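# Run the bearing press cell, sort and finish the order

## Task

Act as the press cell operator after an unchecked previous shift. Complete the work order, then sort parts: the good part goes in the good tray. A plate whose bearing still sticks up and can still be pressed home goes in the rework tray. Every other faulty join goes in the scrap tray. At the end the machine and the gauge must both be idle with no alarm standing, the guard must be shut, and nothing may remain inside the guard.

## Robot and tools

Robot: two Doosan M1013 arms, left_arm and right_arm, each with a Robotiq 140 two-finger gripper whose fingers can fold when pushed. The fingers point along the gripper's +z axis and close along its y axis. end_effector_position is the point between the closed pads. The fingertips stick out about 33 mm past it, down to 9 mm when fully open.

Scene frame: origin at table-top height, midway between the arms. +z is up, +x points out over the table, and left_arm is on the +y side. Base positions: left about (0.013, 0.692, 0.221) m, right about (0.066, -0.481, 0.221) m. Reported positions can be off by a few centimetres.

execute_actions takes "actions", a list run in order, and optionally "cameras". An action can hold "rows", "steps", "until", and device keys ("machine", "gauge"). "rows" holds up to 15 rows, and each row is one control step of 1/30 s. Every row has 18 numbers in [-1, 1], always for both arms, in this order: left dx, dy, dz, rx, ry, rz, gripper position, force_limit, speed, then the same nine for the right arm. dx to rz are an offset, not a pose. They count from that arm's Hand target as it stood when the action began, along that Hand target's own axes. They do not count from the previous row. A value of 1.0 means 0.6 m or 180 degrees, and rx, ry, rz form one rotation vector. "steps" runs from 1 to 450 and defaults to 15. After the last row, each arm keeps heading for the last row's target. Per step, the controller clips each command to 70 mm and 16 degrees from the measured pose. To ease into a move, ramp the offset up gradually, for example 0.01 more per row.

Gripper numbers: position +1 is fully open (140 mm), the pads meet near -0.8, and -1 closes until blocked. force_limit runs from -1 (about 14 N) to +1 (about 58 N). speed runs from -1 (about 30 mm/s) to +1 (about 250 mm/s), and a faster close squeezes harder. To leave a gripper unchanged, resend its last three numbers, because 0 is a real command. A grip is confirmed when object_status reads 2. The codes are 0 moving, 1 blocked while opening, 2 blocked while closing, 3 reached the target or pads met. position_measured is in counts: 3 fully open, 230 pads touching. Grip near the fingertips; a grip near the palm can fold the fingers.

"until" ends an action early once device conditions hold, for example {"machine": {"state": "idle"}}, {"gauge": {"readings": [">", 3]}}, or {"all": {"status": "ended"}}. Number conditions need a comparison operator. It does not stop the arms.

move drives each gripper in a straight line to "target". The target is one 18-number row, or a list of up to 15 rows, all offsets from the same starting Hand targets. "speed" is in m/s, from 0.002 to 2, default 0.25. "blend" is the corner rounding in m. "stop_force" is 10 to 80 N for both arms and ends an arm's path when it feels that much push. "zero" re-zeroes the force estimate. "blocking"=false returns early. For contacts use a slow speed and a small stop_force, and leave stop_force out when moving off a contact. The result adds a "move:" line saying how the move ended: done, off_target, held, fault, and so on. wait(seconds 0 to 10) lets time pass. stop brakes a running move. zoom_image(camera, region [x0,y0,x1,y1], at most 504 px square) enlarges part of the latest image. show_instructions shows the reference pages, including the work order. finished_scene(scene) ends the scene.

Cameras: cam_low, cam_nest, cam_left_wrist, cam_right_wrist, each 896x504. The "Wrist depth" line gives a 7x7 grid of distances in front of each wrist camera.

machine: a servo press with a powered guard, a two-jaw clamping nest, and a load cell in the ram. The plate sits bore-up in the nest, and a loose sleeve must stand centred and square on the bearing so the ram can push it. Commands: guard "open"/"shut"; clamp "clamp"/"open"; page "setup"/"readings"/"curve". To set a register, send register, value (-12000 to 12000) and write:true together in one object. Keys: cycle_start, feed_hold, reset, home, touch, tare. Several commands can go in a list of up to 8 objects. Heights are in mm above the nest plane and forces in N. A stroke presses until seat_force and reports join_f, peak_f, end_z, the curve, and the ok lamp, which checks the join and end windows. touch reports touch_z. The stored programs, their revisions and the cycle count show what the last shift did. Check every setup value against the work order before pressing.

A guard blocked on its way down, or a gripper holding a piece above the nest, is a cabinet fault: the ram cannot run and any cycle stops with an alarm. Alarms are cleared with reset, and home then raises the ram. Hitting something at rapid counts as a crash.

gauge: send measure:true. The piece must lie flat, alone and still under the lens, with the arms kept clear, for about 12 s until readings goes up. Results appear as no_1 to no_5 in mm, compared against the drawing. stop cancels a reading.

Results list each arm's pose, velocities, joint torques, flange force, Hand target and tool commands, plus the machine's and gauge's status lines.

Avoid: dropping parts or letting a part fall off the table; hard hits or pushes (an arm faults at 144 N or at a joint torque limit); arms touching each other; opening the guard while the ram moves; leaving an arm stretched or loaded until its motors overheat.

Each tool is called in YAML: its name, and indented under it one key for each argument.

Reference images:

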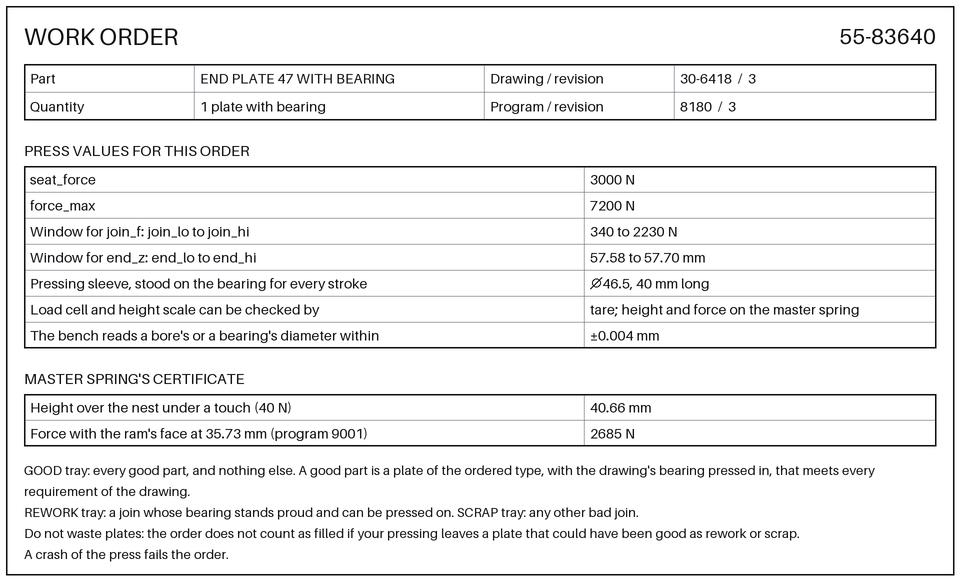

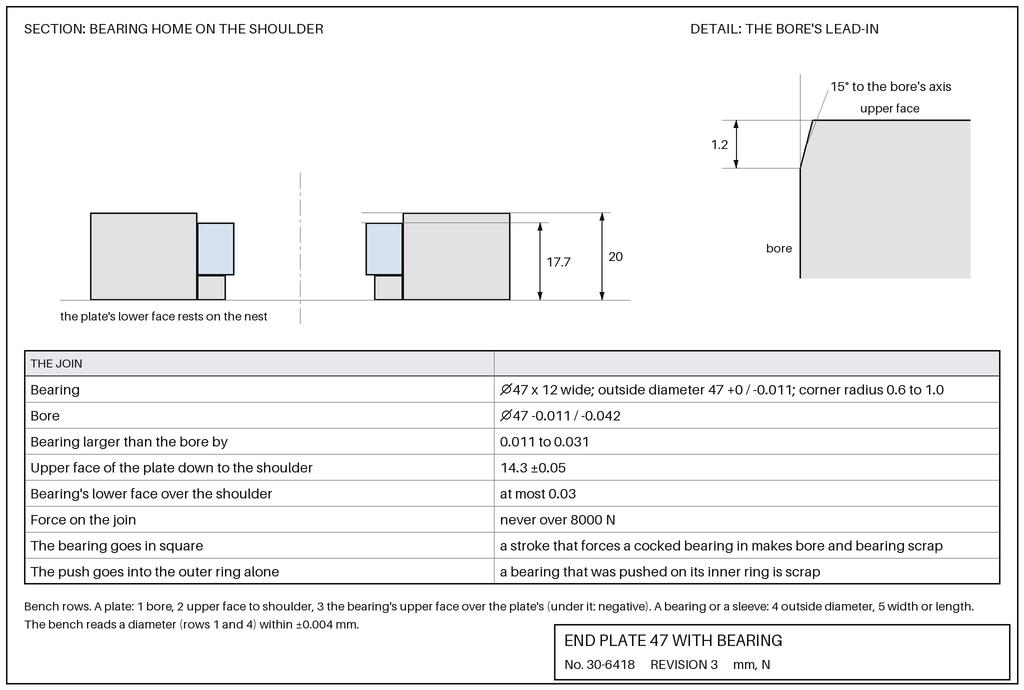

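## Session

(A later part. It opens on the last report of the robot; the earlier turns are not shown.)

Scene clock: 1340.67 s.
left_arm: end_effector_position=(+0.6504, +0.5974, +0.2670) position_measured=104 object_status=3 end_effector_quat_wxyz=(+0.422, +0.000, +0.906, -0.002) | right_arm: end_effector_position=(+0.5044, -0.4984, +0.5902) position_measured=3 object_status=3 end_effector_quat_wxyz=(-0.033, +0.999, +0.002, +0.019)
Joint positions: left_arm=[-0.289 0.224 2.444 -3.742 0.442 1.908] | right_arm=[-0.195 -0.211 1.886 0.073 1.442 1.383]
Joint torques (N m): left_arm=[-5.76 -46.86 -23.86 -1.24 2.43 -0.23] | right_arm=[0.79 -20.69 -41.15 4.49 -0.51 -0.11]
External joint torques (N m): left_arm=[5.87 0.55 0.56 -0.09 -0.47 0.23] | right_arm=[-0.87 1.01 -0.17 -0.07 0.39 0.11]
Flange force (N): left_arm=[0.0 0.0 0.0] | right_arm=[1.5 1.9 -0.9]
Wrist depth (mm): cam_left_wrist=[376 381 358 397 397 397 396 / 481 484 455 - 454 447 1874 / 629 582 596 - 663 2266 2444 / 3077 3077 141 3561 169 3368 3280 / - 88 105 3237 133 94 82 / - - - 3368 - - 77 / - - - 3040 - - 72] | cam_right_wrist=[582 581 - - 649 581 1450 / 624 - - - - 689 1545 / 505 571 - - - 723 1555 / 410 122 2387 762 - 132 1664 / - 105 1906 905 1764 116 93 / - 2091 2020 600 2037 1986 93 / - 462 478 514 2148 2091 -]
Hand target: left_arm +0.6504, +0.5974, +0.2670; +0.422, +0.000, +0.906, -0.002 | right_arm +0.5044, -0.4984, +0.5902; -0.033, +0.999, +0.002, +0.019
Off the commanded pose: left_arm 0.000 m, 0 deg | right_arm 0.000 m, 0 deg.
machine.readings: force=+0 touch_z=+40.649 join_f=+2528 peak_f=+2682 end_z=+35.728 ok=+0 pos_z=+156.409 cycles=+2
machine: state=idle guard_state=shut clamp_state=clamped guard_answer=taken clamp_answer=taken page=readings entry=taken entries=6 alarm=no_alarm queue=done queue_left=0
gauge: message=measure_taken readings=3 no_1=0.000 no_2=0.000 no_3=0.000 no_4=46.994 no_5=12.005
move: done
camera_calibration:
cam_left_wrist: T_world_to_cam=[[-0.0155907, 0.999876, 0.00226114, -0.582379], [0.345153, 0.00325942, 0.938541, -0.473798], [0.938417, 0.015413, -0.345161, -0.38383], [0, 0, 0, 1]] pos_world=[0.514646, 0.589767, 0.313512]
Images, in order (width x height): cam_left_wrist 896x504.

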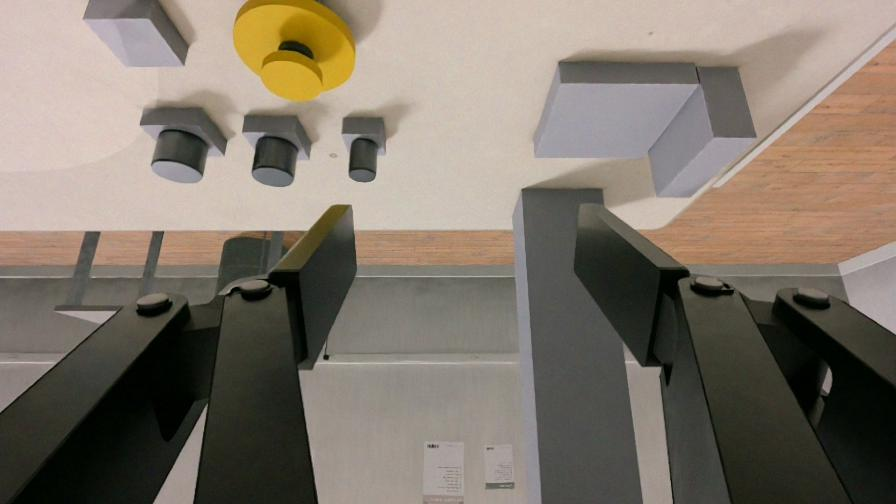

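move:
  target: [-0.0967,-0.5117,0.2888,0,0,0,0.2,-0.3,0,0,0,0,0,0,0,1,1,1]
  speed: 0.2
  cameras: ["cam_left_wrist"]

Scene clock: 1361.87 s.
left_arm: end_effector_position=(+0.7705, +0.3778, +0.2200) position_measured=104 object_status=3 end_effector_quat_wxyz=(+0.423, +0.000, +0.906, -0.004) | right_arm: end_effector_position=(+0.5044, -0.4984, +0.5902) position_measured=3 object_status=3 end_effector_quat_wxyz=(-0.033, +0.999, +0.002, +0.019)
Joint positions: left_arm=[-0.577 0.514 2.09 -4.259 0.507 2.207] | right_arm=[-0.195 -0.211 1.886 0.073 1.442 1.383]
Joint torques (N m): left_arm=[-26.78 -77.79 -37.95 2.84 2.15 -0.25] | right_arm=[0.6 -20.68 -41.31 4.49 -0.49 -0.09]
External joint torques (N m): left_arm=[26.86 0.34 11.24 -3.21 -0.49 0.25] | right_arm=[-0.62 0.88 -0.22 -0.05 0.36 0.09]
External joint torques when the fault began: left_arm=[42.67 -13.05 27.44 -3.58 -0.76 0.17]
Flange force (N): left_arm=[-11.8 40.0 1.6] | right_arm=[1.4 1.4 -0.9]
Flange force when the fault began (N): left_arm=[-12.3 84.5 -28.1]
Wrist depth (mm): cam_left_wrist=[- 346 337 336 337 335 334 / 424 394 360 371 381 439 378 / 558 - - 588 512 508 596 / 3414 3612 141 3116 149 498 3003 / - 88 109 3155 - 94 82 / - - - 2832 - - 77 / - - - - - - 72] | cam_right_wrist=[563 592 675 649 - 693 1366 / 624 619 695 - - 681 1555 / 660 627 743 - - 1597 1565 / 399 122 1846 - - 132 1641 / - 105 1921 859 1876 123 93 / - 2110 2073 614 1937 1937 93 / - 462 477 515 2073 2055 -]
Hand target: left_arm +0.7705, +0.3778, +0.2200; +0.423, +0.000, +0.906, -0.004 (not the last commanded pose) | right_arm +0.5044, -0.4984, +0.5902; -0.033, +0.999, +0.002, +0.019
Tool commands: left_gripper/position=+0.2 left_gripper/force_limit=-0.301961 left_gripper/speed=+0.003922 right_gripper/position=+1.0 right_gripper/force_limit=+1.0 right_gripper/speed=+1.0
Off the commanded pose: left_arm 0.103 m, 0 deg | right_arm 0.000 m, 0 deg.
FORCE FAULT: contact force on the left arm reached its limit, and that arm stopped for 10 seconds. The contact can be on any part of that arm, not only on its tool. That arm's remaining commands of this call were not run. That arm's target is now where it stood when the stop ended, not its last command. That arm accepts commands again.
machine.readings: force=+0 touch_z=+40.649 join_f=+2528 peak_f=+2682 end_z=+35.728 ok=+0 pos_z=+156.409 cycles=+2
machine: state=idle guard_state=shut clamp_state=clamped guard_answer=taken clamp_answer=taken page=readings entry=taken entries=6 alarm=no_alarm queue=done queue_left=0
gauge: message=measure_taken readings=3 no_1=0.000 no_2=0.000 no_3=0.000 no_4=46.994 no_5=12.005
move: fault (left_arm)
camera_calibration:
cam_left_wrist: T_world_to_cam=[[-0.0144457, 0.999896, 0.000125947, -0.361196], [0.344049, 0.00485228, 0.938939, -0.470163], [0.93884, 0.0136069, -0.344084, -0.509143], [0, 0, 0, 1]] pos_world=[0.634545, 0.370368, 0.266312]
Images, in order (width x height): cam_left_wrist 896x504.

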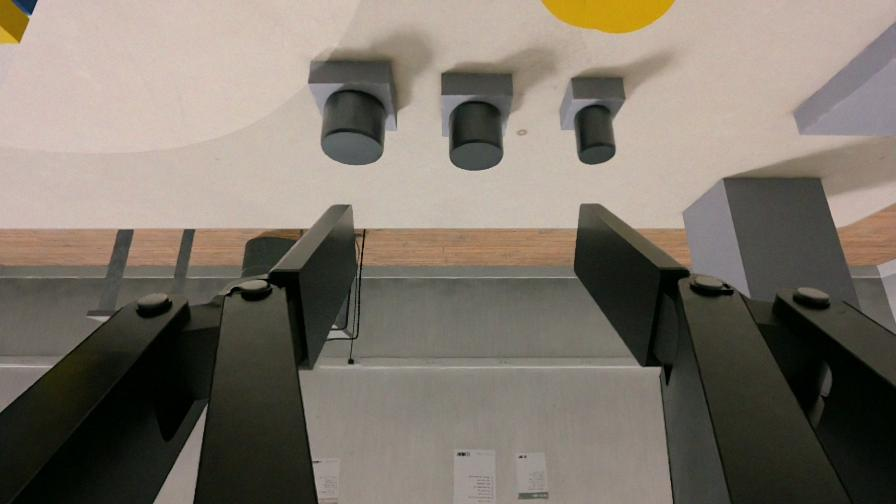

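move:
  target:
    - [-0.0638,0.25,-0.0536,0,0,0,0.2,-0.3,0,0,0,0,0,0,0,1,1,1]
    - [-0.0638,0.25,-0.0536,0.1915,0,0.1608,0.2,-0.3,0,0,0,0,0,0,0,1,1,1]
  speed: 0.2
  cameras: ["cam_left_wrist"]

Scene clock: 1385.70 s.
left_arm: end_effector_position=(+0.7708, +0.5281, +0.2690) position_measured=104 object_status=3 end_effector_quat_wxyz=(+0.392, +0.347, +0.836, -0.165) | right_arm: end_effector_position=(+0.5044, -0.4984, +0.5902) position_measured=3 object_status=3 end_effector_quat_wxyz=(-0.033, +0.999, +0.002, +0.019)
Joint positions: left_arm=[0.008 0.425 2.103 -1.732 0.569 0.735] | right_arm=[-0.195 -0.211 1.886 0.073 1.442 1.383]
Joint torques (N m): left_arm=[-5.49 -65.42 -22.67 -1.32 1.89 -0.3] | right_arm=[0.57 -20.49 -41.3 4.52 -0.51 -0.13]
External joint torques (N m): left_arm=[5.58 0.73 0.22 0.1 -0.49 0.3] | right_arm=[-0.61 0.96 0.05 -0.1 0.38 0.13]
Flange force (N): left_arm=[5.4 6.8 -3.7] | right_arm=[1.2 1.3 -0.5]
Wrist depth (mm): cam_left_wrist=[375 379 385 398 371 401 - / 370 428 464 454 461 - 2167 / 437 464 - 649 659 2518 2444 / 611 - 141 4451 170 3116 - / - 88 108 3665 1860 94 87 / - - - 3894 - - 77 / - - - - - - 72] | cam_right_wrist=[567 557 - 664 - - 1415 / 647 609 - - 669 - 1525 / 525 521 - - - 1576 1641 / 381 122 2272 812 - 133 1641 / - 98 1891 804 1876 123 93 / - 2073 2148 609 1969 1986 93 / - 458 478 516 1891 2020 -]
Hand target: left_arm +0.7708, +0.5281, +0.2690; +0.392, +0.347, +0.836, -0.165 | right_arm +0.5044, -0.4984, +0.5902; -0.033, +0.999, +0.002, +0.019
Off the commanded pose: left_arm 0.000 m, 0 deg | right_arm 0.000 m, 0 deg.
machine.readings: force=+0 touch_z=+40.649 join_f=+2528 peak_f=+2682 end_z=+35.728 ok=+0 pos_z=+156.409 cycles=+2
machine: state=idle guard_state=shut clamp_state=clamped guard_answer=taken clamp_answer=taken page=readings entry=taken entries=6 alarm=no_alarm queue=done queue_left=0
gauge: message=measure_taken readings=3 no_1=0.000 no_2=0.000 no_3=0.000 no_4=46.994 no_5=12.005
move: done
camera_calibration:
cam_left_wrist: T_world_to_cam=[[0.696902, 0.71716, 0.00288737, -0.91128], [0.24201, -0.23896, 0.940388, -0.310004], [0.675099, -0.65466, -0.340092, 0.0604563], [0, 0, 0, 1]] pos_world=[0.669284, 0.619034, 0.314716]
Images, in order (width x height): cam_left_wrist 896x504.

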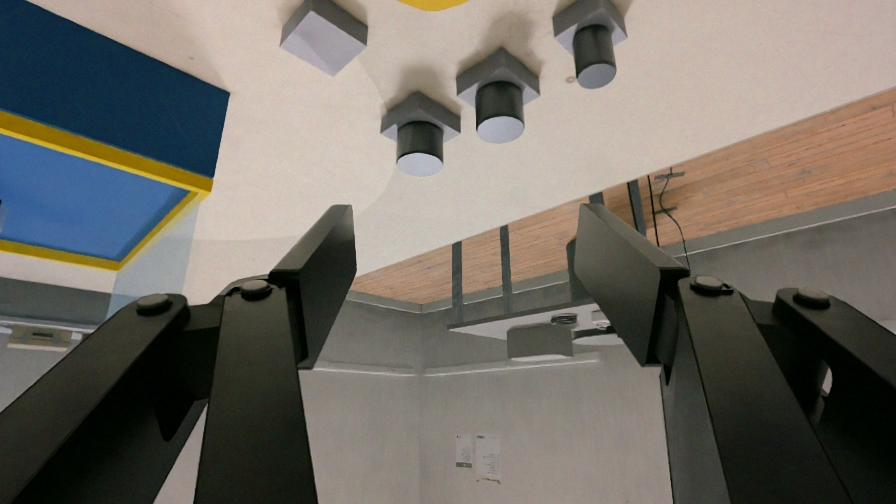

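move:
  target: [-0.1003,-0.0507,0.5055,0,0,0,0.2,-0.3,0,0,0,0,0,0,0,1,1,1]
  speed: 0.2
  cameras: ["cam_left_wrist","cam_low"]

Scene clock: 1398.93 s.
left_arm: end_effector_position=(+0.9404, +0.3136, +0.1217) position_measured=104 object_status=3 end_effector_quat_wxyz=(+0.392, +0.347, +0.836, -0.165) | right_arm: end_effector_position=(+0.5044, -0.4984, +0.5902) position_measured=3 object_status=3 end_effector_quat_wxyz=(-0.033, +0.999, +0.002, +0.019)
Joint positions: left_arm=[-0.264 0.825 1.713 -2.068 0.424 0.86] | right_arm=[-0.195 -0.211 1.886 0.073 1.442 1.383]
Joint torques (N m): left_arm=[-5.52 -98.11 -22.97 -1.94 2 -0.18] | right_arm=[0.65 -20.31 -41.3 4.53 -0.53 -0.07]
External joint torques (N m): left_arm=[5.82 -0.57 0.35 0.22 -0.42 0.18] | right_arm=[-0.7 0.68 0.07 -0.12 0.41 0.06]
Flange force (N): left_arm=[1.9 6.1 -4.1] | right_arm=[0.6 1.6 -0.6]
Wrist depth (mm): cam_left_wrist=[211 211 204 176 205 129 212 / 259 262 262 173 263 263 263 / - 341 344 345 344 345 370 / 494 - 138 497 149 2967 2769 / - 88 109 4020 1392 88 82 / - - 4154 5539 - - 77 / - - - 4887 - - 72] | cam_right_wrist=[569 591 655 - 608 - 1432 / 635 595 - - - - 1441 / 502 - - - - 1832 1586 / 429 113 1777 - - 132 1641 / - 105 1969 - 1846 123 93 / - 2110 2110 622 1937 1906 93 / - 461 470 519 2003 1986 -]
Hand target: left_arm +0.9404, +0.3135, +0.1216; +0.392, +0.347, +0.836, -0.165 | right_arm +0.5044, -0.4984, +0.5902; -0.033, +0.999, +0.002, +0.019
Off the commanded pose: left_arm 0.000 m, 0 deg | right_arm 0.000 m, 0 deg.
machine.readings: force=+0 touch_z=+40.649 join_f=+2528 peak_f=+2682 end_z=+35.728 ok=+0 pos_z=+156.409 cycles=+2
machine: state=idle guard_state=shut clamp_state=clamped guard_answer=taken clamp_answer=taken page=readings entry=taken entries=6 alarm=no_alarm queue=done queue_left=0
gauge: message=measure_taken readings=3 no_1=0.000 no_2=0.000 no_3=0.000 no_4=46.994 no_5=12.005
move: done
camera_calibration:
cam_left_wrist: T_world_to_cam=[[0.696804, 0.717257, 0.00270999, -0.875074], [0.242081, -0.238731, 0.940428, -0.26397], [0.675175, -0.654638, -0.339982, -0.244717], [0, 0, 0, 1]] pos_world=[0.838884, 0.404434, 0.167416]
Images, in order (width x height): cam_low 896x504, cam_left_wrist 896x504.

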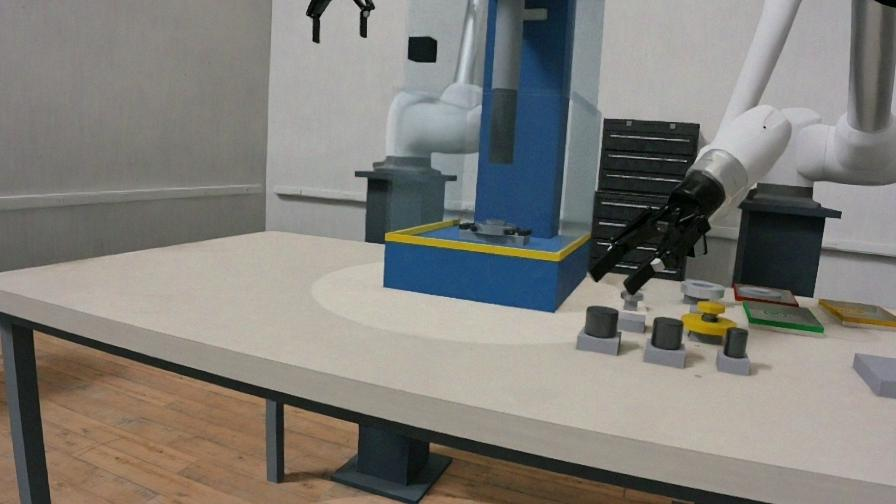

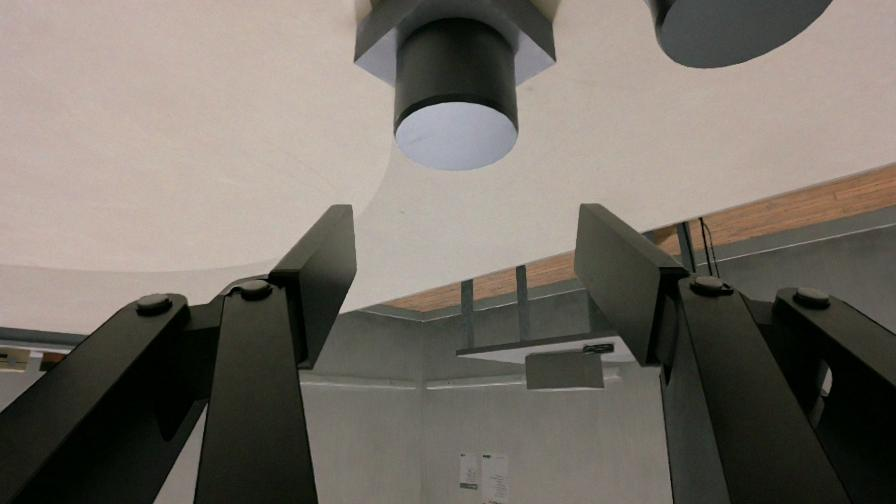

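move:
  target: [0.0885,-0.0016,0.0625,0,0,0,0.2,-0.3,0,0,0,0,0,0,0,1,1,1]
  speed: 0.08
  cameras: ["cam_left_wrist"]

execute_actions:
  actions:
    - {"rows":[[0,0,0,0,0,0,-1,-0.3,-1,0,0,0,0,0,0,1,1,1]],"steps":75}

move:
  target: [-0.0613,0,-0.0514,0,0,0,-1,-0.3,-1,0,0,0,0,0,0,1,1,1]
  speed: 0.06
  cameras: ["cam_left_wrist"]

Scene clock: 1412.63 s.
left_arm: end_effector_position=(+0.9360, +0.3163, +0.0569) position_measured=104 object_status=3 end_effector_quat_wxyz=(+0.392, +0.347, +0.836, -0.165) | right_arm: end_effector_position=(+0.5044, -0.4984, +0.5902) position_measured=3 object_status=3 end_effector_quat_wxyz=(-0.033, +0.999, +0.002, +0.019)
Joint positions: left_arm=[-0.263 0.91 1.71 -2.21 0.47 1.02] | right_arm=[-0.195 -0.211 1.886 0.073 1.442 1.383]
Joint torques (N m): left_arm=[-5.25 -102.04 -20.27 -1.79 2.28 -0.37] | right_arm=[0.75 -20.37 -41.49 4.49 -0.51 -0.12]
External joint torques (N m): left_arm=[5.39 0.49 0.36 0.01 -0.5 0.37] | right_arm=[-0.83 0.77 0.16 -0.07 0.38 0.11]
Flange force (N): left_arm=[3.2 5.2 -2.3] | right_arm=[0.6 1.8 -0.4]
Wrist depth (mm): cam_left_wrist=[129 130 130 130 131 107 98 / 160 160 161 154 154 111 96 / 209 209 198 157 200 110 90 / 301 278 141 152 156 112 305 / - 88 104 553 133 94 82 / - - - - 1578 - 77 / - - - 3195 - - 72] | cam_right_wrist=[565 595 - - - 666 1432 / 644 612 - 666 673 1619 1496 / 499 - - - 718 736 1653 / 430 122 1921 1037 775 132 1676 / - 105 2020 895 1790 123 93 / - 2129 2110 595 1921 1969 93 / - 457 475 516 2003 2073 -]
Hand target: left_arm +0.9360, +0.3163, +0.0568; +0.392, +0.347, +0.836, -0.165 | right_arm +0.5044, -0.4984, +0.5902; -0.033, +0.999, +0.002, +0.019
Off the commanded pose: left_arm 0.000 m, 0 deg | right_arm 0.000 m, 0 deg.
machine.readings: force=+0 touch_z=+40.649 join_f=+2528 peak_f=+2682 end_z=+35.728 ok=+0 pos_z=+156.409 cycles=+2
machine: state=idle guard_state=shut clamp_state=clamped guard_answer=taken clamp_answer=taken page=readings entry=taken entries=6 alarm=no_alarm queue=done queue_left=0
gauge: message=measure_taken readings=3 no_1=0.000 no_2=0.000 no_3=0.000 no_4=46.994 no_5=12.005
move: done
camera_calibration:
cam_left_wrist: T_world_to_cam=[[0.696885, 0.717177, 0.00282112, -0.873888], [0.24206, -0.23891, 0.940388, -0.201296], [0.675098, -0.65466, -0.340093, -0.261826], [0, 0, 0, 1]] pos_world=[0.834484, 0.407234, 0.102716]
Images, in order (width x height): cam_left_wrist 896x504.

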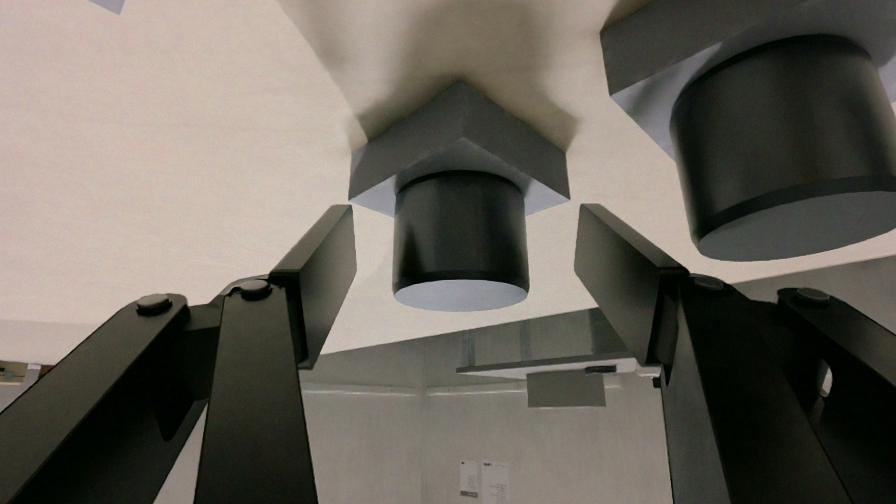

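Scene clock: 1415.33 s.
left_arm: end_effector_position=(+0.9360, +0.3162, +0.0568) position_measured=154 object_status=2 end_effector_quat_wxyz=(+0.392, +0.347, +0.836, -0.165) | right_arm: end_effector_position=(+0.5044, -0.4984, +0.5902) position_measured=3 object_status=3 end_effector_quat_wxyz=(-0.033, +0.999, +0.002, +0.019)
Joint positions: left_arm=[-0.263 0.91 1.71 -2.21 0.47 1.02] | right_arm=[-0.195 -0.211 1.886 0.073 1.442 1.383]
Joint torques (N m): left_arm=[-4.94 -96.76 -19.96 -1.91 1.02 -0.25] | right_arm=[0.73 -20.17 -41.41 4.48 -0.51 -0.1]
External joint torques (N m): left_arm=[5.16 -4.88 0.14 0.14 0.76 0.25] | right_arm=[-0.69 0.35 -0.02 -0.04 0.38 0.1]
Flange force (N): left_arm=[0.3 3.6 -10.0] | right_arm=[0.2 1.4 -0.8]
Wrist depth (mm): cam_left_wrist=[129 130 130 131 126 110 98 / 159 160 161 154 154 112 96 / 209 210 198 157 188 110 90 / 301 301 258 152 154 122 313 / 469 89 94 187 116 88 82 / - 72 - - - 70 - / - - - - - - -] | cam_right_wrist=[576 586 666 - 619 635 1415 / 606 608 685 - 660 - 1535 / 516 601 - - - 1505 1597 / 415 113 1921 - 775 133 1641 / - 105 1921 716 1861 123 93 / - 2073 2037 600 1953 1891 93 / - 462 478 515 2129 2091 -]
Hand target: left_arm +0.9360, +0.3163, +0.0568; +0.392, +0.347, +0.836, -0.165 | right_arm +0.5044, -0.4984, +0.5902; -0.033, +0.999, +0.002, +0.019
Off the commanded pose: left_arm 0.000 m, 0 deg | right_arm 0.000 m, 0 deg.
machine.readings: force=+0 touch_z=+40.649 join_f=+2528 peak_f=+2682 end_z=+35.728 ok=+0 pos_z=+156.409 cycles=+2
machine: state=idle guard_state=shut clamp_state=clamped guard_answer=taken clamp_answer=taken page=readings entry=taken entries=6 alarm=no_alarm queue=done queue_left=0
gauge: message=measure_taken readings=3 no_1=0.000 no_2=0.000 no_3=0.000 no_4=46.994 no_5=12.005

Scene clock: 1416.57 s.
left_arm: end_effector_position=(+0.9359, +0.3166, +0.1048) position_measured=154 object_status=2 end_effector_quat_wxyz=(+0.392, +0.347, +0.836, -0.165) | right_arm: end_effector_position=(+0.5044, -0.4984, +0.5902) position_measured=3 object_status=3 end_effector_quat_wxyz=(-0.033, +0.999, +0.002, +0.019)
Joint positions: left_arm=[-0.262 0.843 1.722 -2.116 0.439 0.915] | right_arm=[-0.195 -0.211 1.886 0.073 1.442 1.383]
Joint torques (N m): left_arm=[-5.12 -106.41 -25.82 -2.56 3.6 -0.46] | right_arm=[0.74 -20.24 -41.15 4.49 -0.5 -0.1]
External joint torques (N m): left_arm=[5.41 7.43 4.11 0.81 -1.94 0.46] | right_arm=[-0.82 0.44 -0.2 -0.07 0.38 0.1]
Flange force (N): left_arm=[8.2 5.9 2.0] | right_arm=[0.6 1.8 -1.1]
Wrist depth (mm): cam_left_wrist=[189 190 190 173 190 117 121 / 234 235 235 202 236 139 236 / 305 306 303 161 309 311 310 / 444 405 114 152 154 2739 2308 / 685 - 97 190 116 88 2739 / - 72 - - - 70 - / - - - - - - -] | cam_right_wrist=[585 588 - 687 651 622 1505 / 634 637 - - 691 - 1486 / 489 634 850 753 723 1608 1545 / 427 122 793 - 823 132 1676 / - 105 1906 - 1804 116 93 / - 2091 2055 604 1969 1953 93 / - 460 479 513 2055 2110 -]
Hand target: left_arm +0.9360, +0.3166, +0.1048; +0.392, +0.347, +0.836, -0.165 | right_arm +0.5044, -0.4984, +0.5902; -0.033, +0.999, +0.002, +0.019
Off the commanded pose: left_arm 0.000 m, 0 deg | right_arm 0.000 m, 0 deg.
machine.readings: force=+0 touch_z=+40.649 join_f=+2528 peak_f=+2682 end_z=+35.728 ok=+0 pos_z=+156.409 cycles=+2
machine: state=idle guard_state=shut clamp_state=clamped guard_answer=taken clamp_answer=taken page=readings entry=taken entries=6 alarm=no_alarm queue=done queue_left=0
gauge: message=measure_taken readings=3 no_1=0.000 no_2=0.000 no_3=0.000 no_4=46.994 no_5=12.005
move: done
camera_calibration:
cam_left_wrist: T_world_to_cam=[[0.696934, 0.71713, 0.00279699, -0.874114], [0.242044, -0.238895, 0.940396, -0.246168], [0.675054, -0.654716, -0.340071, -0.245315], [0, 0, 0, 1]] pos_world=[0.834384, 0.407434, 0.150516]
Images, in order (width x height): cam_left_wrist 896x504.

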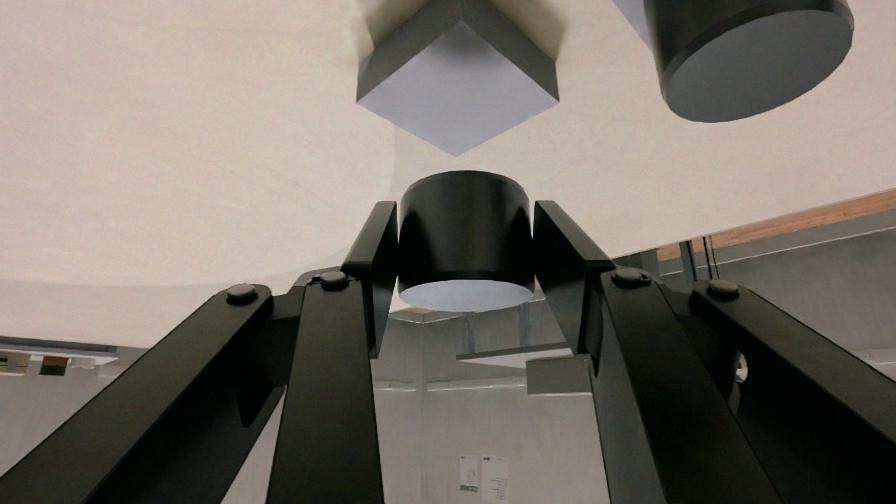

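move:
  target:
    - [-0.1532,0,-0.1286,0,0,0,-1,-0.3,-1,0,0,0,0,0,0,1,1,1]
    - [0.17,0.055,-0.656,0,0,0,-1,-0.3,-1,0,0,0,0,0,0,1,1,1]
    - [0.17,0.055,-0.656,-0.1915,0,-0.1608,-1,-0.3,-1,0,0,0,0,0,0,1,1,1]
  speed: [0.12,0.25,0.35]
  blend: [0.03,0.03,0]
  cameras: ["cam_left_wrist"]

Scene clock: 1436.13 s.
left_arm: end_effector_position=(+0.7005, +0.6013, +0.2777) position_measured=154 object_status=2 end_effector_quat_wxyz=(+0.423, +0.000, +0.906, -0.004) | right_arm: end_effector_position=(+0.5044, -0.4984, +0.5902) position_measured=3 object_status=3 end_effector_quat_wxyz=(-0.033, +0.999, +0.002, +0.019)
Joint positions: left_arm=[-0.243 0.257 2.354 -3.725 0.383 1.934] | right_arm=[-0.195 -0.211 1.886 0.073 1.442 1.383]
Joint torques (N m): left_arm=[-5.58 -56.78 -29.37 -1.62 4.14 -0.29] | right_arm=[0.73 -20.33 -41.23 4.49 -0.5 -0.11]
External joint torques (N m): left_arm=[5.6 5.16 3.81 0.07 -2.18 0.29] | right_arm=[-0.65 0.57 -0.03 -0.07 0.38 0.11]
Flange force (N): left_arm=[0.0 0.0 0.0] | right_arm=[0.6 1.3 -0.7]
Wrist depth (mm): cam_left_wrist=[417 406 411 425 396 386 440 / 551 455 461 509 462 - 1846 / 689 626 615 161 - 2709 2420 / 3003 3040 125 152 139 3368 3280 / - - 97 3323 116 88 82 / - 72 67 - - 70 - / - - - - - - -] | cam_right_wrist=[578 619 - 658 - 611 1424 / 622 625 - 705 - - 1468 / 506 629 658 743 - 1505 1565 / 470 122 783 821 - 132 1608 / - 105 1986 - 1846 124 93 / - 2188 2091 611 1906 1953 93 / - 457 481 515 1876 2129 -]
Hand target: left_arm +0.7005, +0.6013, +0.2777; +0.423, +0.000, +0.906, -0.004 | right_arm +0.5044, -0.4984, +0.5902; -0.033, +0.999, +0.002, +0.019
Off the commanded pose: left_arm 0.000 m, 0 deg | right_arm 0.000 m, 0 deg.
machine.readings: force=+0 touch_z=+40.649 join_f=+2528 peak_f=+2682 end_z=+35.728 ok=+0 pos_z=+156.409 cycles=+2
machine: state=idle guard_state=shut clamp_state=clamped guard_answer=taken clamp_answer=taken page=readings entry=taken entries=6 alarm=no_alarm queue=done queue_left=0
gauge: message=measure_taken readings=3 no_1=0.000 no_2=0.000 no_3=0.000 no_4=46.994 no_5=12.005
move: done
camera_calibration:
cam_left_wrist: T_world_to_cam=[[-0.0143517, 0.999897, 0.0000919128, -0.585734], [0.34405, 0.00485189, 0.938939, -0.501341], [0.938842, 0.013507, -0.344084, -0.426553], [0, 0, 0, 1]] pos_world=[0.564545, 0.593868, 0.324012]
Images, in order (width x height): cam_left_wrist 896x504.

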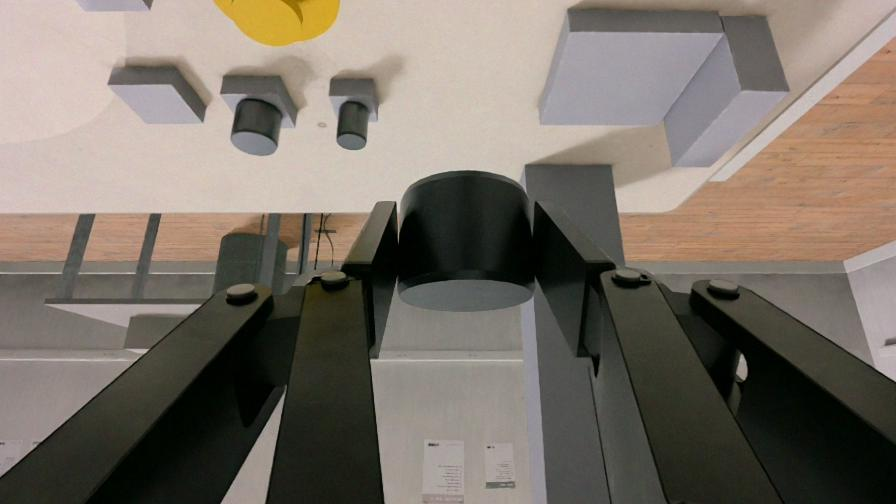

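move:
  target:
    - [0.0633,0.247,0.2642,0,0,0,-1,-0.3,-1,0,0,0,0,0,0,1,1,1]
    - [0.0662,0.247,0.4657,0,0,0,-1,-0.3,-1,0,0,0,0,0,0,1,1,1]
  speed: [0.2,0.1]
  blend: [0.02,0]

move:
  target: [0.0255,0,0.0214,0,0,0,-1,-0.3,-1,0,0,0,0,0,0,1,1,1]
  speed: 0.01
  stop_force: 10
  cameras: ["cam_left_wrist"]

Scene clock: 1445.63 s.
left_arm: end_effector_position=(+0.8896, +0.7476, +0.0669) position_measured=154 object_status=2 end_effector_quat_wxyz=(+0.423, +0.000, +0.906, -0.004) | right_arm: end_effector_position=(+0.5044, -0.4984, +0.5902) position_measured=3 object_status=3 end_effector_quat_wxyz=(-0.033, +0.999, +0.002, +0.019)
Joint positions: left_arm=[0.074 0.793 2.017 -3.074 0.542 1.534] | right_arm=[-0.195 -0.211 1.886 0.073 1.442 1.383]
Joint torques (N m): left_arm=[-5.41 -95.41 -18.68 -1.58 4.4 -0.19] | right_arm=[0.65 -20.62 -41.38 4.52 -0.52 -0.1]
External joint torques (N m): left_arm=[5.81 5.96 3.12 0.13 -2.31 0.19] | right_arm=[-0.7 0.86 0.06 -0.1 0.4 0.1]
Flange force (N): left_arm=[4.4 9.4 3.9] | right_arm=[1.0 1.5 -0.6]
Wrist depth (mm): cam_left_wrist=[142 143 133 130 130 130 135 / 176 177 152 138 145 138 128 / 230 231 205 161 180 149 122 / 301 305 114 152 139 140 118 / - - 97 350 116 88 82 / - 72 - 338 - 70 - / - - - 322 - - -] | cam_right_wrist=[576 584 736 - - 637 1450 / 662 622 734 736 - 671 1505 / 629 649 - 695 - 1725 1555 / 427 113 2363 - 796 133 1664 / - 105 1969 - 1804 124 93 / - 2091 2037 609 1921 1953 93 / - 460 480 521 2091 2091 -]
Hand target: left_arm +0.8896, +0.7476, +0.0669; +0.423, +0.000, +0.906, -0.004 | right_arm +0.5044, -0.4984, +0.5902; -0.033, +0.999, +0.002, +0.019
Off the commanded pose: left_arm 0.000 m, 0 deg | right_arm 0.000 m, 0 deg.
machine.readings: force=+0 touch_z=+40.649 join_f=+2528 peak_f=+2682 end_z=+35.728 ok=+0 pos_z=+156.409 cycles=+2
machine: state=idle guard_state=shut clamp_state=clamped guard_answer=taken clamp_answer=taken page=readings entry=taken entries=6 alarm=no_alarm queue=done queue_left=0
gauge: message=measure_taken readings=3 no_1=0.000 no_2=0.000 no_3=0.000 no_4=46.994 no_5=12.005
move: done

Scene clock: 1447.40 s.
left_arm: end_effector_position=(+0.8898, +0.7475, +0.0596) position_measured=154 object_status=2 end_effector_quat_wxyz=(+0.423, +0.000, +0.906, -0.004) | right_arm: end_effector_position=(+0.5044, -0.4984, +0.5902) position_measured=3 object_status=3 end_effector_quat_wxyz=(-0.033, +0.999, +0.002, +0.019)
Joint positions: left_arm=[0.074 0.805 2.014 -3.075 0.553 1.535] | right_arm=[-0.195 -0.211 1.886 0.073 1.442 1.383]
Joint torques (N m): left_arm=[-5.44 -83.46 -13.23 -1.56 0.61 -0.34] | right_arm=[1.01 -20.41 -41.36 4.53 -0.53 -0.13]
External joint torques (N m): left_arm=[5.79 -6.43 -2.26 0.13 1.5 0.34] | right_arm=[-0.99 0.76 0.17 -0.12 0.42 0.13]
Flange force (N): left_arm=[-5.2 9.1 -6.5] | right_arm=[0.5 2.1 -0.5]
Wrist depth (mm): cam_left_wrist=[134 134 129 127 128 128 134 / 165 165 133 127 127 127 127 / 216 216 193 157 163 149 121 / 287 312 139 152 140 139 114 / - - 94 348 116 88 120 / - 72 - 340 - 70 - / - - - 322 - - -] | cam_right_wrist=[579 576 - - - - 1441 / 606 622 687 681 693 666 1496 / 512 591 732 746 725 1597 1597 / 403 122 798 750 785 133 1700 / - 105 1937 - 1846 123 93 / - 2209 2003 584 1969 1969 93 / - 462 476 515 2168 2129 -]
Hand target: left_arm +0.8898, +0.7475, +0.0596; +0.423, +0.000, +0.906, -0.004 (not the last commanded pose) | right_arm +0.5044, -0.4984, +0.5902; -0.033, +0.999, +0.002, +0.019
Off the commanded pose: left_arm 0.013 m, 0 deg | right_arm 0.000 m, 0 deg.
machine.readings: force=+0 touch_z=+40.649 join_f=+2528 peak_f=+2682 end_z=+35.728 ok=+0 pos_z=+156.409 cycles=+2
machine: state=idle guard_state=shut clamp_state=clamped guard_answer=taken clamp_answer=taken page=readings entry=taken entries=6 alarm=no_alarm queue=done queue_left=0
gauge: message=measure_taken readings=3 no_1=0.000 no_2=0.000 no_3=0.000 no_4=46.994 no_5=12.005
move: contact (left_arm)
camera_calibration:
cam_left_wrist: T_world_to_cam=[[-0.0144119, 0.999896, 0.000210892, -0.729148], [0.343456, 0.00475228, 0.939157, -0.361933], [0.939058, 0.0136074, -0.343489, -0.681689], [0, 0, 0, 1]] pos_world=[0.753945, 0.740068, 0.105913]
Images, in order (width x height): cam_left_wrist 896x504.

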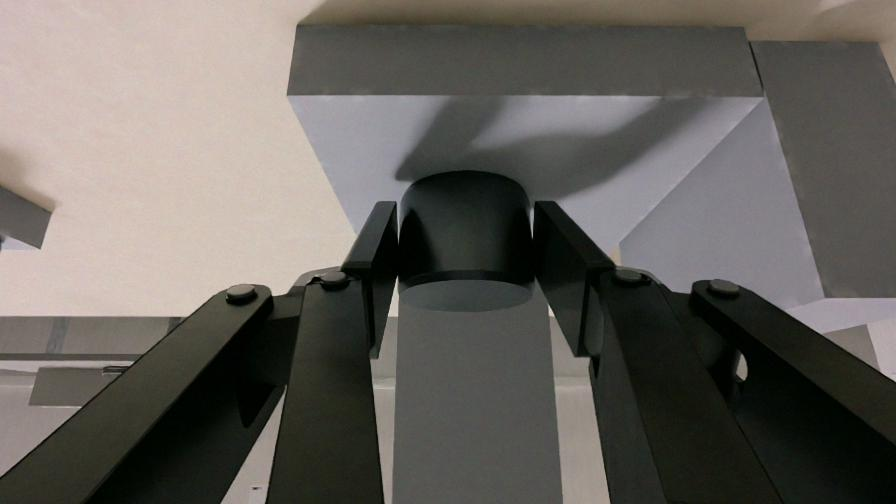

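Release, retreat, measure.

execute_actions:
  actions:
    - {"rows":[[0,0,0,0,0,0,0.2,-0.3,-1,0,0,0,0,0,0,1,1,1]],"steps":60}

move:
  target:
    - [0,0,-0.2,0,0,0,0.2,-0.3,0,0,0,0,0,0,0,1,1,1]
    - [0.06,-0.25,-0.53,0,0,0,0.2,-0.3,0,0,0,0,0,0,0,1,1,1]
  speed: 0.25
  blend: [0.02,0]

execute_actions:
  actions:
    - {"gauge":{"measure":true},"steps":420,"until":{"gauge":{"readings":["=",4]}}}

Scene clock: 1454.07 s.
left_arm: end_effector_position=(+0.8898, +0.7475, +0.0596) position_measured=104 object_status=3 end_effector_quat_wxyz=(+0.423, +0.000, +0.906, -0.004) | right_arm: end_effector_position=(+0.5044, -0.4984, +0.5902) position_measured=3 object_status=3 end_effector_quat_wxyz=(-0.033, +0.999, +0.002, +0.019)
Joint positions: left_arm=[0.074 0.805 2.014 -3.075 0.553 1.535] | right_arm=[-0.195 -0.211 1.886 0.073 1.442 1.383]
Joint torques (N m): left_arm=[-5.55 -90.16 -15.67 -1.5 2.54 -0.25] | right_arm=[0.73 -20.55 -41.28 4.51 -0.51 -0.08]
External joint torques (N m): left_arm=[5.81 0.46 0.31 0.08 -0.45 0.25] | right_arm=[-0.76 0.94 0.07 -0.1 0.39 0.07]
Flange force (N): left_arm=[0.1 9.3 -0.1] | right_arm=[1.1 1.7 -0.5]
Wrist depth (mm): cam_left_wrist=[133 134 129 127 128 128 133 / 164 165 133 127 127 127 - / 229 215 192 156 166 148 - / 311 311 141 151 159 132 116 / - 88 109 348 349 94 87 / - - - 337 341 - 77 / - - - 322 322 - 72] | cam_right_wrist=[571 572 629 653 - 649 1390 / 646 - - - - 1597 1545 / 504 - - - - 1535 1576 / 411 122 785 - - 133 1664 / - 98 1713 - 1861 123 93 / - 2129 2110 611 1906 1891 93 / - 460 474 521 2073 2037 -]
Hand target: left_arm +0.8898, +0.7475, +0.0596; +0.423, +0.000, +0.906, -0.004 | right_arm +0.5044, -0.4984, +0.5902; -0.033, +0.999, +0.002, +0.019
Off the commanded pose: left_arm 0.000 m, 0 deg | right_arm 0.000 m, 0 deg.
machine.readings: force=+0 touch_z=+40.649 join_f=+2528 peak_f=+2682 end_z=+35.728 ok=+0 pos_z=+156.409 cycles=+2
machine: state=idle guard_state=shut clamp_state=clamped guard_answer=taken clamp_answer=taken page=readings entry=taken entries=6 alarm=no_alarm queue=done queue_left=0
gauge: message=measure_taken readings=3 no_1=0.000 no_2=0.000 no_3=0.000 no_4=46.994 no_5=12.005

Scene clock: 1456.30 s.
left_arm: end_effector_position=(+0.6223, +0.5995, +0.2370) position_measured=104 object_status=3 end_effector_quat_wxyz=(+0.423, +0.000, +0.906, -0.004) | right_arm: end_effector_position=(+0.5044, -0.4984, +0.5902) position_measured=3 object_status=3 end_effector_quat_wxyz=(-0.033, +0.999, +0.002, +0.019)
Joint positions: left_arm=[-0.307 0.266 2.507 -3.659 0.536 1.797] | right_arm=[-0.195 -0.211 1.886 0.073 1.442 1.383]
Joint torques (N m): left_arm=[-5.88 -46.67 -19.58 -1.02 2.51 -0.25] | right_arm=[0.75 -20.77 -41.37 4.49 -0.49 -0.12]
External joint torques (N m): left_arm=[5.97 0.52 0.61 -0.09 -0.49 0.25] | right_arm=[-0.75 1.08 0.01 -0.07 0.37 0.12]
Flange force (N): left_arm=[-4.0 14.9 3.6] | right_arm=[1.4 1.6 -0.5]
Wrist depth (mm): cam_left_wrist=[357 342 335 350 375 374 370 / 457 - 372 448 438 440 486 / 550 615 519 543 472 492 2329 / 2832 772 139 3462 149 3155 3323 / - 88 104 - - 94 87 / - - - 3323 - - 77 / - - - 3323 - - 72] | cam_right_wrist=[578 556 - 649 646 635 1450 / 658 598 687 - - 656 1468 / 510 584 - 734 - 714 1576 / 426 122 - - - 132 1664 / - 105 2003 853 2055 123 93 / - 2148 2055 601 1986 1953 93 / - 462 478 514 2168 2037 -]
Hand target: left_arm +0.6224, +0.5995, +0.2370; +0.423, +0.000, +0.906, -0.004 | right_arm +0.5044, -0.4984, +0.5902; -0.033, +0.999, +0.002, +0.019
Off the commanded pose: left_arm 0.000 m, 0 deg | right_arm 0.000 m, 0 deg.
machine.readings: force=+0 touch_z=+40.649 join_f=+2528 peak_f=+2682 end_z=+35.728 ok=+0 pos_z=+156.409 cycles=+2
machine: state=idle guard_state=shut clamp_state=clamped guard_answer=taken clamp_answer=taken page=readings entry=taken entries=6 alarm=no_alarm queue=done queue_left=0
gauge: message=measure_taken readings=3 no_1=0.000 no_2=0.000 no_3=0.000 no_4=46.994 no_5=12.005
move: done

Scene clock: 1468.50 s.
left_arm: end_effector_position=(+0.6224, +0.5995, +0.2370) position_measured=104 object_status=3 end_effector_quat_wxyz=(+0.423, +0.000, +0.906, -0.004) | right_arm: end_effector_position=(+0.5044, -0.4984, +0.5902) position_measured=3 object_status=3 end_effector_quat_wxyz=(-0.033, +0.999, +0.002, +0.019)
Joint positions: left_arm=[-0.307 0.266 2.507 -3.659 0.536 1.797] | right_arm=[-0.195 -0.211 1.886 0.073 1.442 1.383]
Joint torques (N m): left_arm=[-5.36 -46.8 -19.56 -1.22 2.5 -0.24] | right_arm=[0.67 -20.55 -41.32 4.5 -0.5 -0.08]
External joint torques (N m): left_arm=[5.41 0.57 0.66 0.13 -0.49 0.24] | right_arm=[-0.72 0.94 0.02 -0.08 0.38 0.07]
Flange force (N): left_arm=[-3.2 14.4 3.8] | right_arm=[1.1 1.6 -0.6]
Wrist depth (mm): cam_left_wrist=[356 360 347 338 358 359 - / - 438 382 445 437 437 463 / 574 - 509 - 471 3003 2351 / 3414 2112 141 3368 148 111 2967 / - 88 141 2492 - 94 82 / - - - 3720 - - 77 / - - - 2652 560 - 72] | cam_right_wrist=[557 576 - - 662 - 1486 / 639 - - 739 697 656 1525 / 491 - - - 716 725 1586 / 432 122 818 772 - 133 1713 / - 105 1906 - 1876 124 93 / - 2055 1969 606 1969 1906 93 / - 460 478 517 2003 2073 -]
Hand target: left_arm +0.6224, +0.5995, +0.2370; +0.423, +0.000, +0.906, -0.004 | right_arm +0.5044, -0.4984, +0.5902; -0.033, +0.999, +0.002, +0.019
Tool commands: left_gripper/position=+0.2 left_gripper/force_limit=-0.3 left_gripper/speed=+0.0 right_gripper/position=+1.0 right_gripper/force_limit=+1.0 right_gripper/speed=+1.0
Off the commanded pose: left_arm 0.000 m, 0 deg | right_arm 0.000 m, 0 deg.
machine.readings: force=+0 touch_z=+40.649 join_f=+2528 peak_f=+2682 end_z=+35.728 ok=+0 pos_z=+156.409 cycles=+2
machine: state=idle guard_state=shut clamp_state=clamped guard_answer=taken clamp_answer=taken page=readings entry=taken entries=6 alarm=no_alarm queue=done queue_left=0
gauge: message=measure_taken readings=4 no_1=0.000 no_2=0.000 no_3=0.000 no_4=51.501 no_5=39.993

move:
  target:
    - [-0.06,0.25,0.33,0,0,0,0.2,-0.3,0,0,0,0,0,0,0,1,1,1]
    - [-0.06,0.25,0.528,0,0,0,0.2,-0.3,0,0,0,0,0,0,0,1,1,1]
  speed: [0.25,0.12]
  blend: [0.02,0]

execute_actions:
  actions:
    - {"rows":[[0,0,0,0,0,0,-1,-0.3,-1,0,0,0,0,0,0,1,1,1]],"steps":75}

move:
  target:
    - [-0.17,0,-0.14,0,0,0,-1,-0.3,-1,0,0,0,0,0,0,1,1,1]
    - [0.012,-0.245,-0.357,0,0,0,-1,-0.3,-1,0,0,0,0,0,0,1,1,1]
    - [0.1395,-0.245,-0.25,0,0,0,-1,-0.3,-1,0,0,0,0,0,0,1,1,1]
  speed: [0.15,0.2,0.1]
  blend: [0.02,0.02,0]
  cameras: ["cam_left_wrist"]

Scene clock: 1483.53 s.
left_arm: end_effector_position=(+0.8888, +0.7475, +0.0605) position_measured=104 object_status=3 end_effector_quat_wxyz=(+0.423, +0.000, +0.906, -0.004) | right_arm: end_effector_position=(+0.5044, -0.4984, +0.5902) position_measured=3 object_status=3 end_effector_quat_wxyz=(-0.033, +0.999, +0.002, +0.019)
Joint positions: left_arm=[0.074 0.803 2.017 -3.075 0.553 1.535] | right_arm=[-0.195 -0.211 1.886 0.073 1.442 1.383]
Joint torques (N m): left_arm=[-5.4 -89.75 -16 -1.47 2.52 -0.24] | right_arm=[0.59 -20.54 -41.32 4.54 -0.51 -0.09]
External joint torques (N m): left_arm=[5.46 0.2 0.81 0.08 -0.44 0.24] | right_arm=[-0.59 0.84 -0.06 -0.11 0.39 0.09]
Flange force (N): left_arm=[0.4 8.6 -1.3] | right_arm=[1.2 1.3 -0.7]
Wrist depth (mm): cam_left_wrist=[134 135 130 129 129 129 135 / 166 166 128 128 135 128 130 / 217 205 194 158 167 149 121 / 288 312 141 153 160 132 117 / - 88 104 353 351 94 87 / - - - 352 341 - 77 / - - - 325 - - 72] | cam_right_wrist=[569 576 - - - 697 1459 / 620 601 732 695 - 1477 1545 / 498 619 - - - 1555 1619 / 413 122 821 - - 132 1641 / - 105 1921 - 1861 124 93 / - 2073 2037 612 1953 1969 93 / - 483 476 514 2037 2148 -]
Hand target: left_arm +0.8889, +0.7475, +0.0604; +0.423, +0.000, +0.906, -0.004 | right_arm +0.5044, -0.4984, +0.5902; -0.033, +0.999, +0.002, +0.019
Off the commanded pose: left_arm 0.000 m, 0 deg | right_arm 0.000 m, 0 deg.
machine.readings: force=+0 touch_z=+40.649 join_f=+2528 peak_f=+2682 end_z=+35.728 ok=+0 pos_z=+156.409 cycles=+2
machine: state=idle guard_state=shut clamp_state=clamped guard_answer=taken clamp_answer=taken page=readings entry=taken entries=6 alarm=no_alarm queue=done queue_left=0
gauge: message=measure_taken readings=4 no_1=0.000 no_2=0.000 no_3=0.000 no_4=51.501 no_5=39.993
move: done

Scene clock: 1486.23 s.
left_arm: end_effector_position=(+0.8889, +0.7475, +0.0604) position_measured=154 object_status=2 end_effector_quat_wxyz=(+0.423, +0.000, +0.906, -0.004) | right_arm: end_effector_position=(+0.5044, -0.4984, +0.5902) position_measured=3 object_status=3 end_effector_quat_wxyz=(-0.033, +0.999, +0.002, +0.019)
Joint positions: left_arm=[0.074 0.803 2.016 -3.075 0.553 1.535] | right_arm=[-0.195 -0.211 1.886 0.073 1.442 1.383]
Joint torques (N m): left_arm=[-5.6 -85.65 -15.26 -1.56 1.52 -0.25] | right_arm=[0.81 -20.61 -41.32 4.48 -0.56 -0.11]
External joint torques (N m): left_arm=[5.62 -3.88 -0.01 0.15 0.58 0.25] | right_arm=[-0.75 0.94 -0.02 -0.05 0.43 0.1]
Flange force (N): left_arm=[-2.3 8.8 -6.3] | right_arm=[1.2 1.6 -0.7]
Wrist depth (mm): cam_left_wrist=[134 135 130 129 129 129 134 / 166 166 128 128 134 128 129 / 217 217 194 158 165 158 122 / 313 345 268 153 140 149 115 / 484 89 94 354 116 88 110 / - 72 - 341 - 70 - / - - - 320 - - -] | cam_right_wrist=[574 578 708 - - - 1424 / 647 647 - - - - 1525 / 501 632 748 753 739 1725 1555 / 430 113 790 762 780 132 1653 / - 98 1921 - 1921 124 93 / - 2129 2073 608 1921 1906 93 / - 461 475 513 2091 2037 -]
Hand target: left_arm +0.8889, +0.7475, +0.0604; +0.423, +0.000, +0.906, -0.004 | right_arm +0.5044, -0.4984, +0.5902; -0.033, +0.999, +0.002, +0.019
Off the commanded pose: left_arm 0.000 m, 0 deg | right_arm 0.000 m, 0 deg.
machine.readings: force=+0 touch_z=+40.649 join_f=+2528 peak_f=+2682 end_z=+35.728 ok=+0 pos_z=+156.409 cycles=+2
machine: state=idle guard_state=shut clamp_state=clamped guard_answer=taken clamp_answer=taken page=readings entry=taken entries=6 alarm=no_alarm queue=done queue_left=0
gauge: message=measure_taken readings=4 no_1=0.000 no_2=0.000 no_3=0.000 no_4=51.501 no_5=39.993

Scene clock: 1489.70 s.
left_arm: end_effector_position=(+0.7197, +0.6012, +0.0935) position_measured=154 object_status=2 end_effector_quat_wxyz=(+0.423, +0.000, +0.906, -0.004) | right_arm: end_effector_position=(+0.5044, -0.4984, +0.5902) position_measured=3 object_status=3 end_effector_quat_wxyz=(-0.033, +0.999, +0.002, +0.019)
Joint positions: left_arm=[-0.232 0.667 2.338 -3.438 0.743 1.614] | right_arm=[-0.195 -0.211 1.886 0.073 1.442 1.383]
Joint torques (N m): left_arm=[-5.45 -80.35 -11.66 -0.68 4.29 -0.34] | right_arm=[0.84 -20.66 -41.33 4.49 -0.53 -0.07]
External joint torques (N m): left_arm=[5.51 7.47 2.77 0.19 -2.21 0.35] | right_arm=[-0.84 0.99 0.06 -0.07 0.41 0.07]
Flange force (N): left_arm=[6.3 12.1 10.3] | right_arm=[1.1 1.9 -0.6]
Wrist depth (mm): cam_left_wrist=[176 176 177 177 177 177 177 / 217 207 219 219 218 218 219 / 276 216 269 164 285 286 285 / 447 248 265 153 158 311 381 / 1466 89 96 3116 116 88 82 / - 72 67 2596 - 70 - / - - - - - - -] | cam_right_wrist=[595 - 708 - - - 1459 / 646 - - - 687 - 1486 / 506 569 - - 718 1790 1586 / 427 122 1641 847 801 133 1630 / - 105 1969 835 1876 116 93 / - 2168 2055 606 1891 1953 93 / - 462 476 515 2003 2037 -]
Hand target: left_arm +0.7197, +0.6012, +0.0934; +0.423, +0.000, +0.906, -0.004 | right_arm +0.5044, -0.4984, +0.5902; -0.033, +0.999, +0.002, +0.019
Off the commanded pose: left_arm 0.000 m, 0 deg | right_arm 0.000 m, 0 deg.
machine.readings: force=+0 touch_z=+40.649 join_f=+2528 peak_f=+2682 end_z=+35.728 ok=+0 pos_z=+156.409 cycles=+2
machine: state=idle guard_state=shut clamp_state=clamped guard_answer=taken clamp_answer=taken page=readings entry=taken entries=6 alarm=no_alarm queue=done queue_left=0
gauge: message=measure_taken readings=4 no_1=0.000 no_2=0.000 no_3=0.000 no_4=51.501 no_5=39.993
move: done
camera_calibration:
cam_left_wrist: T_world_to_cam=[[-0.0143182, 0.999897, 0.000178677, -0.585374], [0.343577, 0.00475209, 0.939112, -0.334683], [0.939015, 0.0135078, -0.34361, -0.508125], [0, 0, 0, 1]] pos_world=[0.583745, 0.593768, 0.139812]
Images, in order (width x height): cam_left_wrist 896x504.

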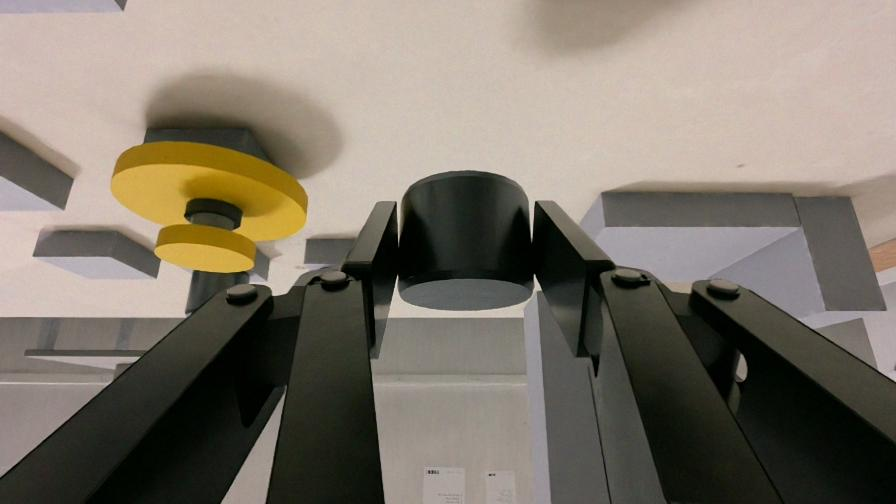

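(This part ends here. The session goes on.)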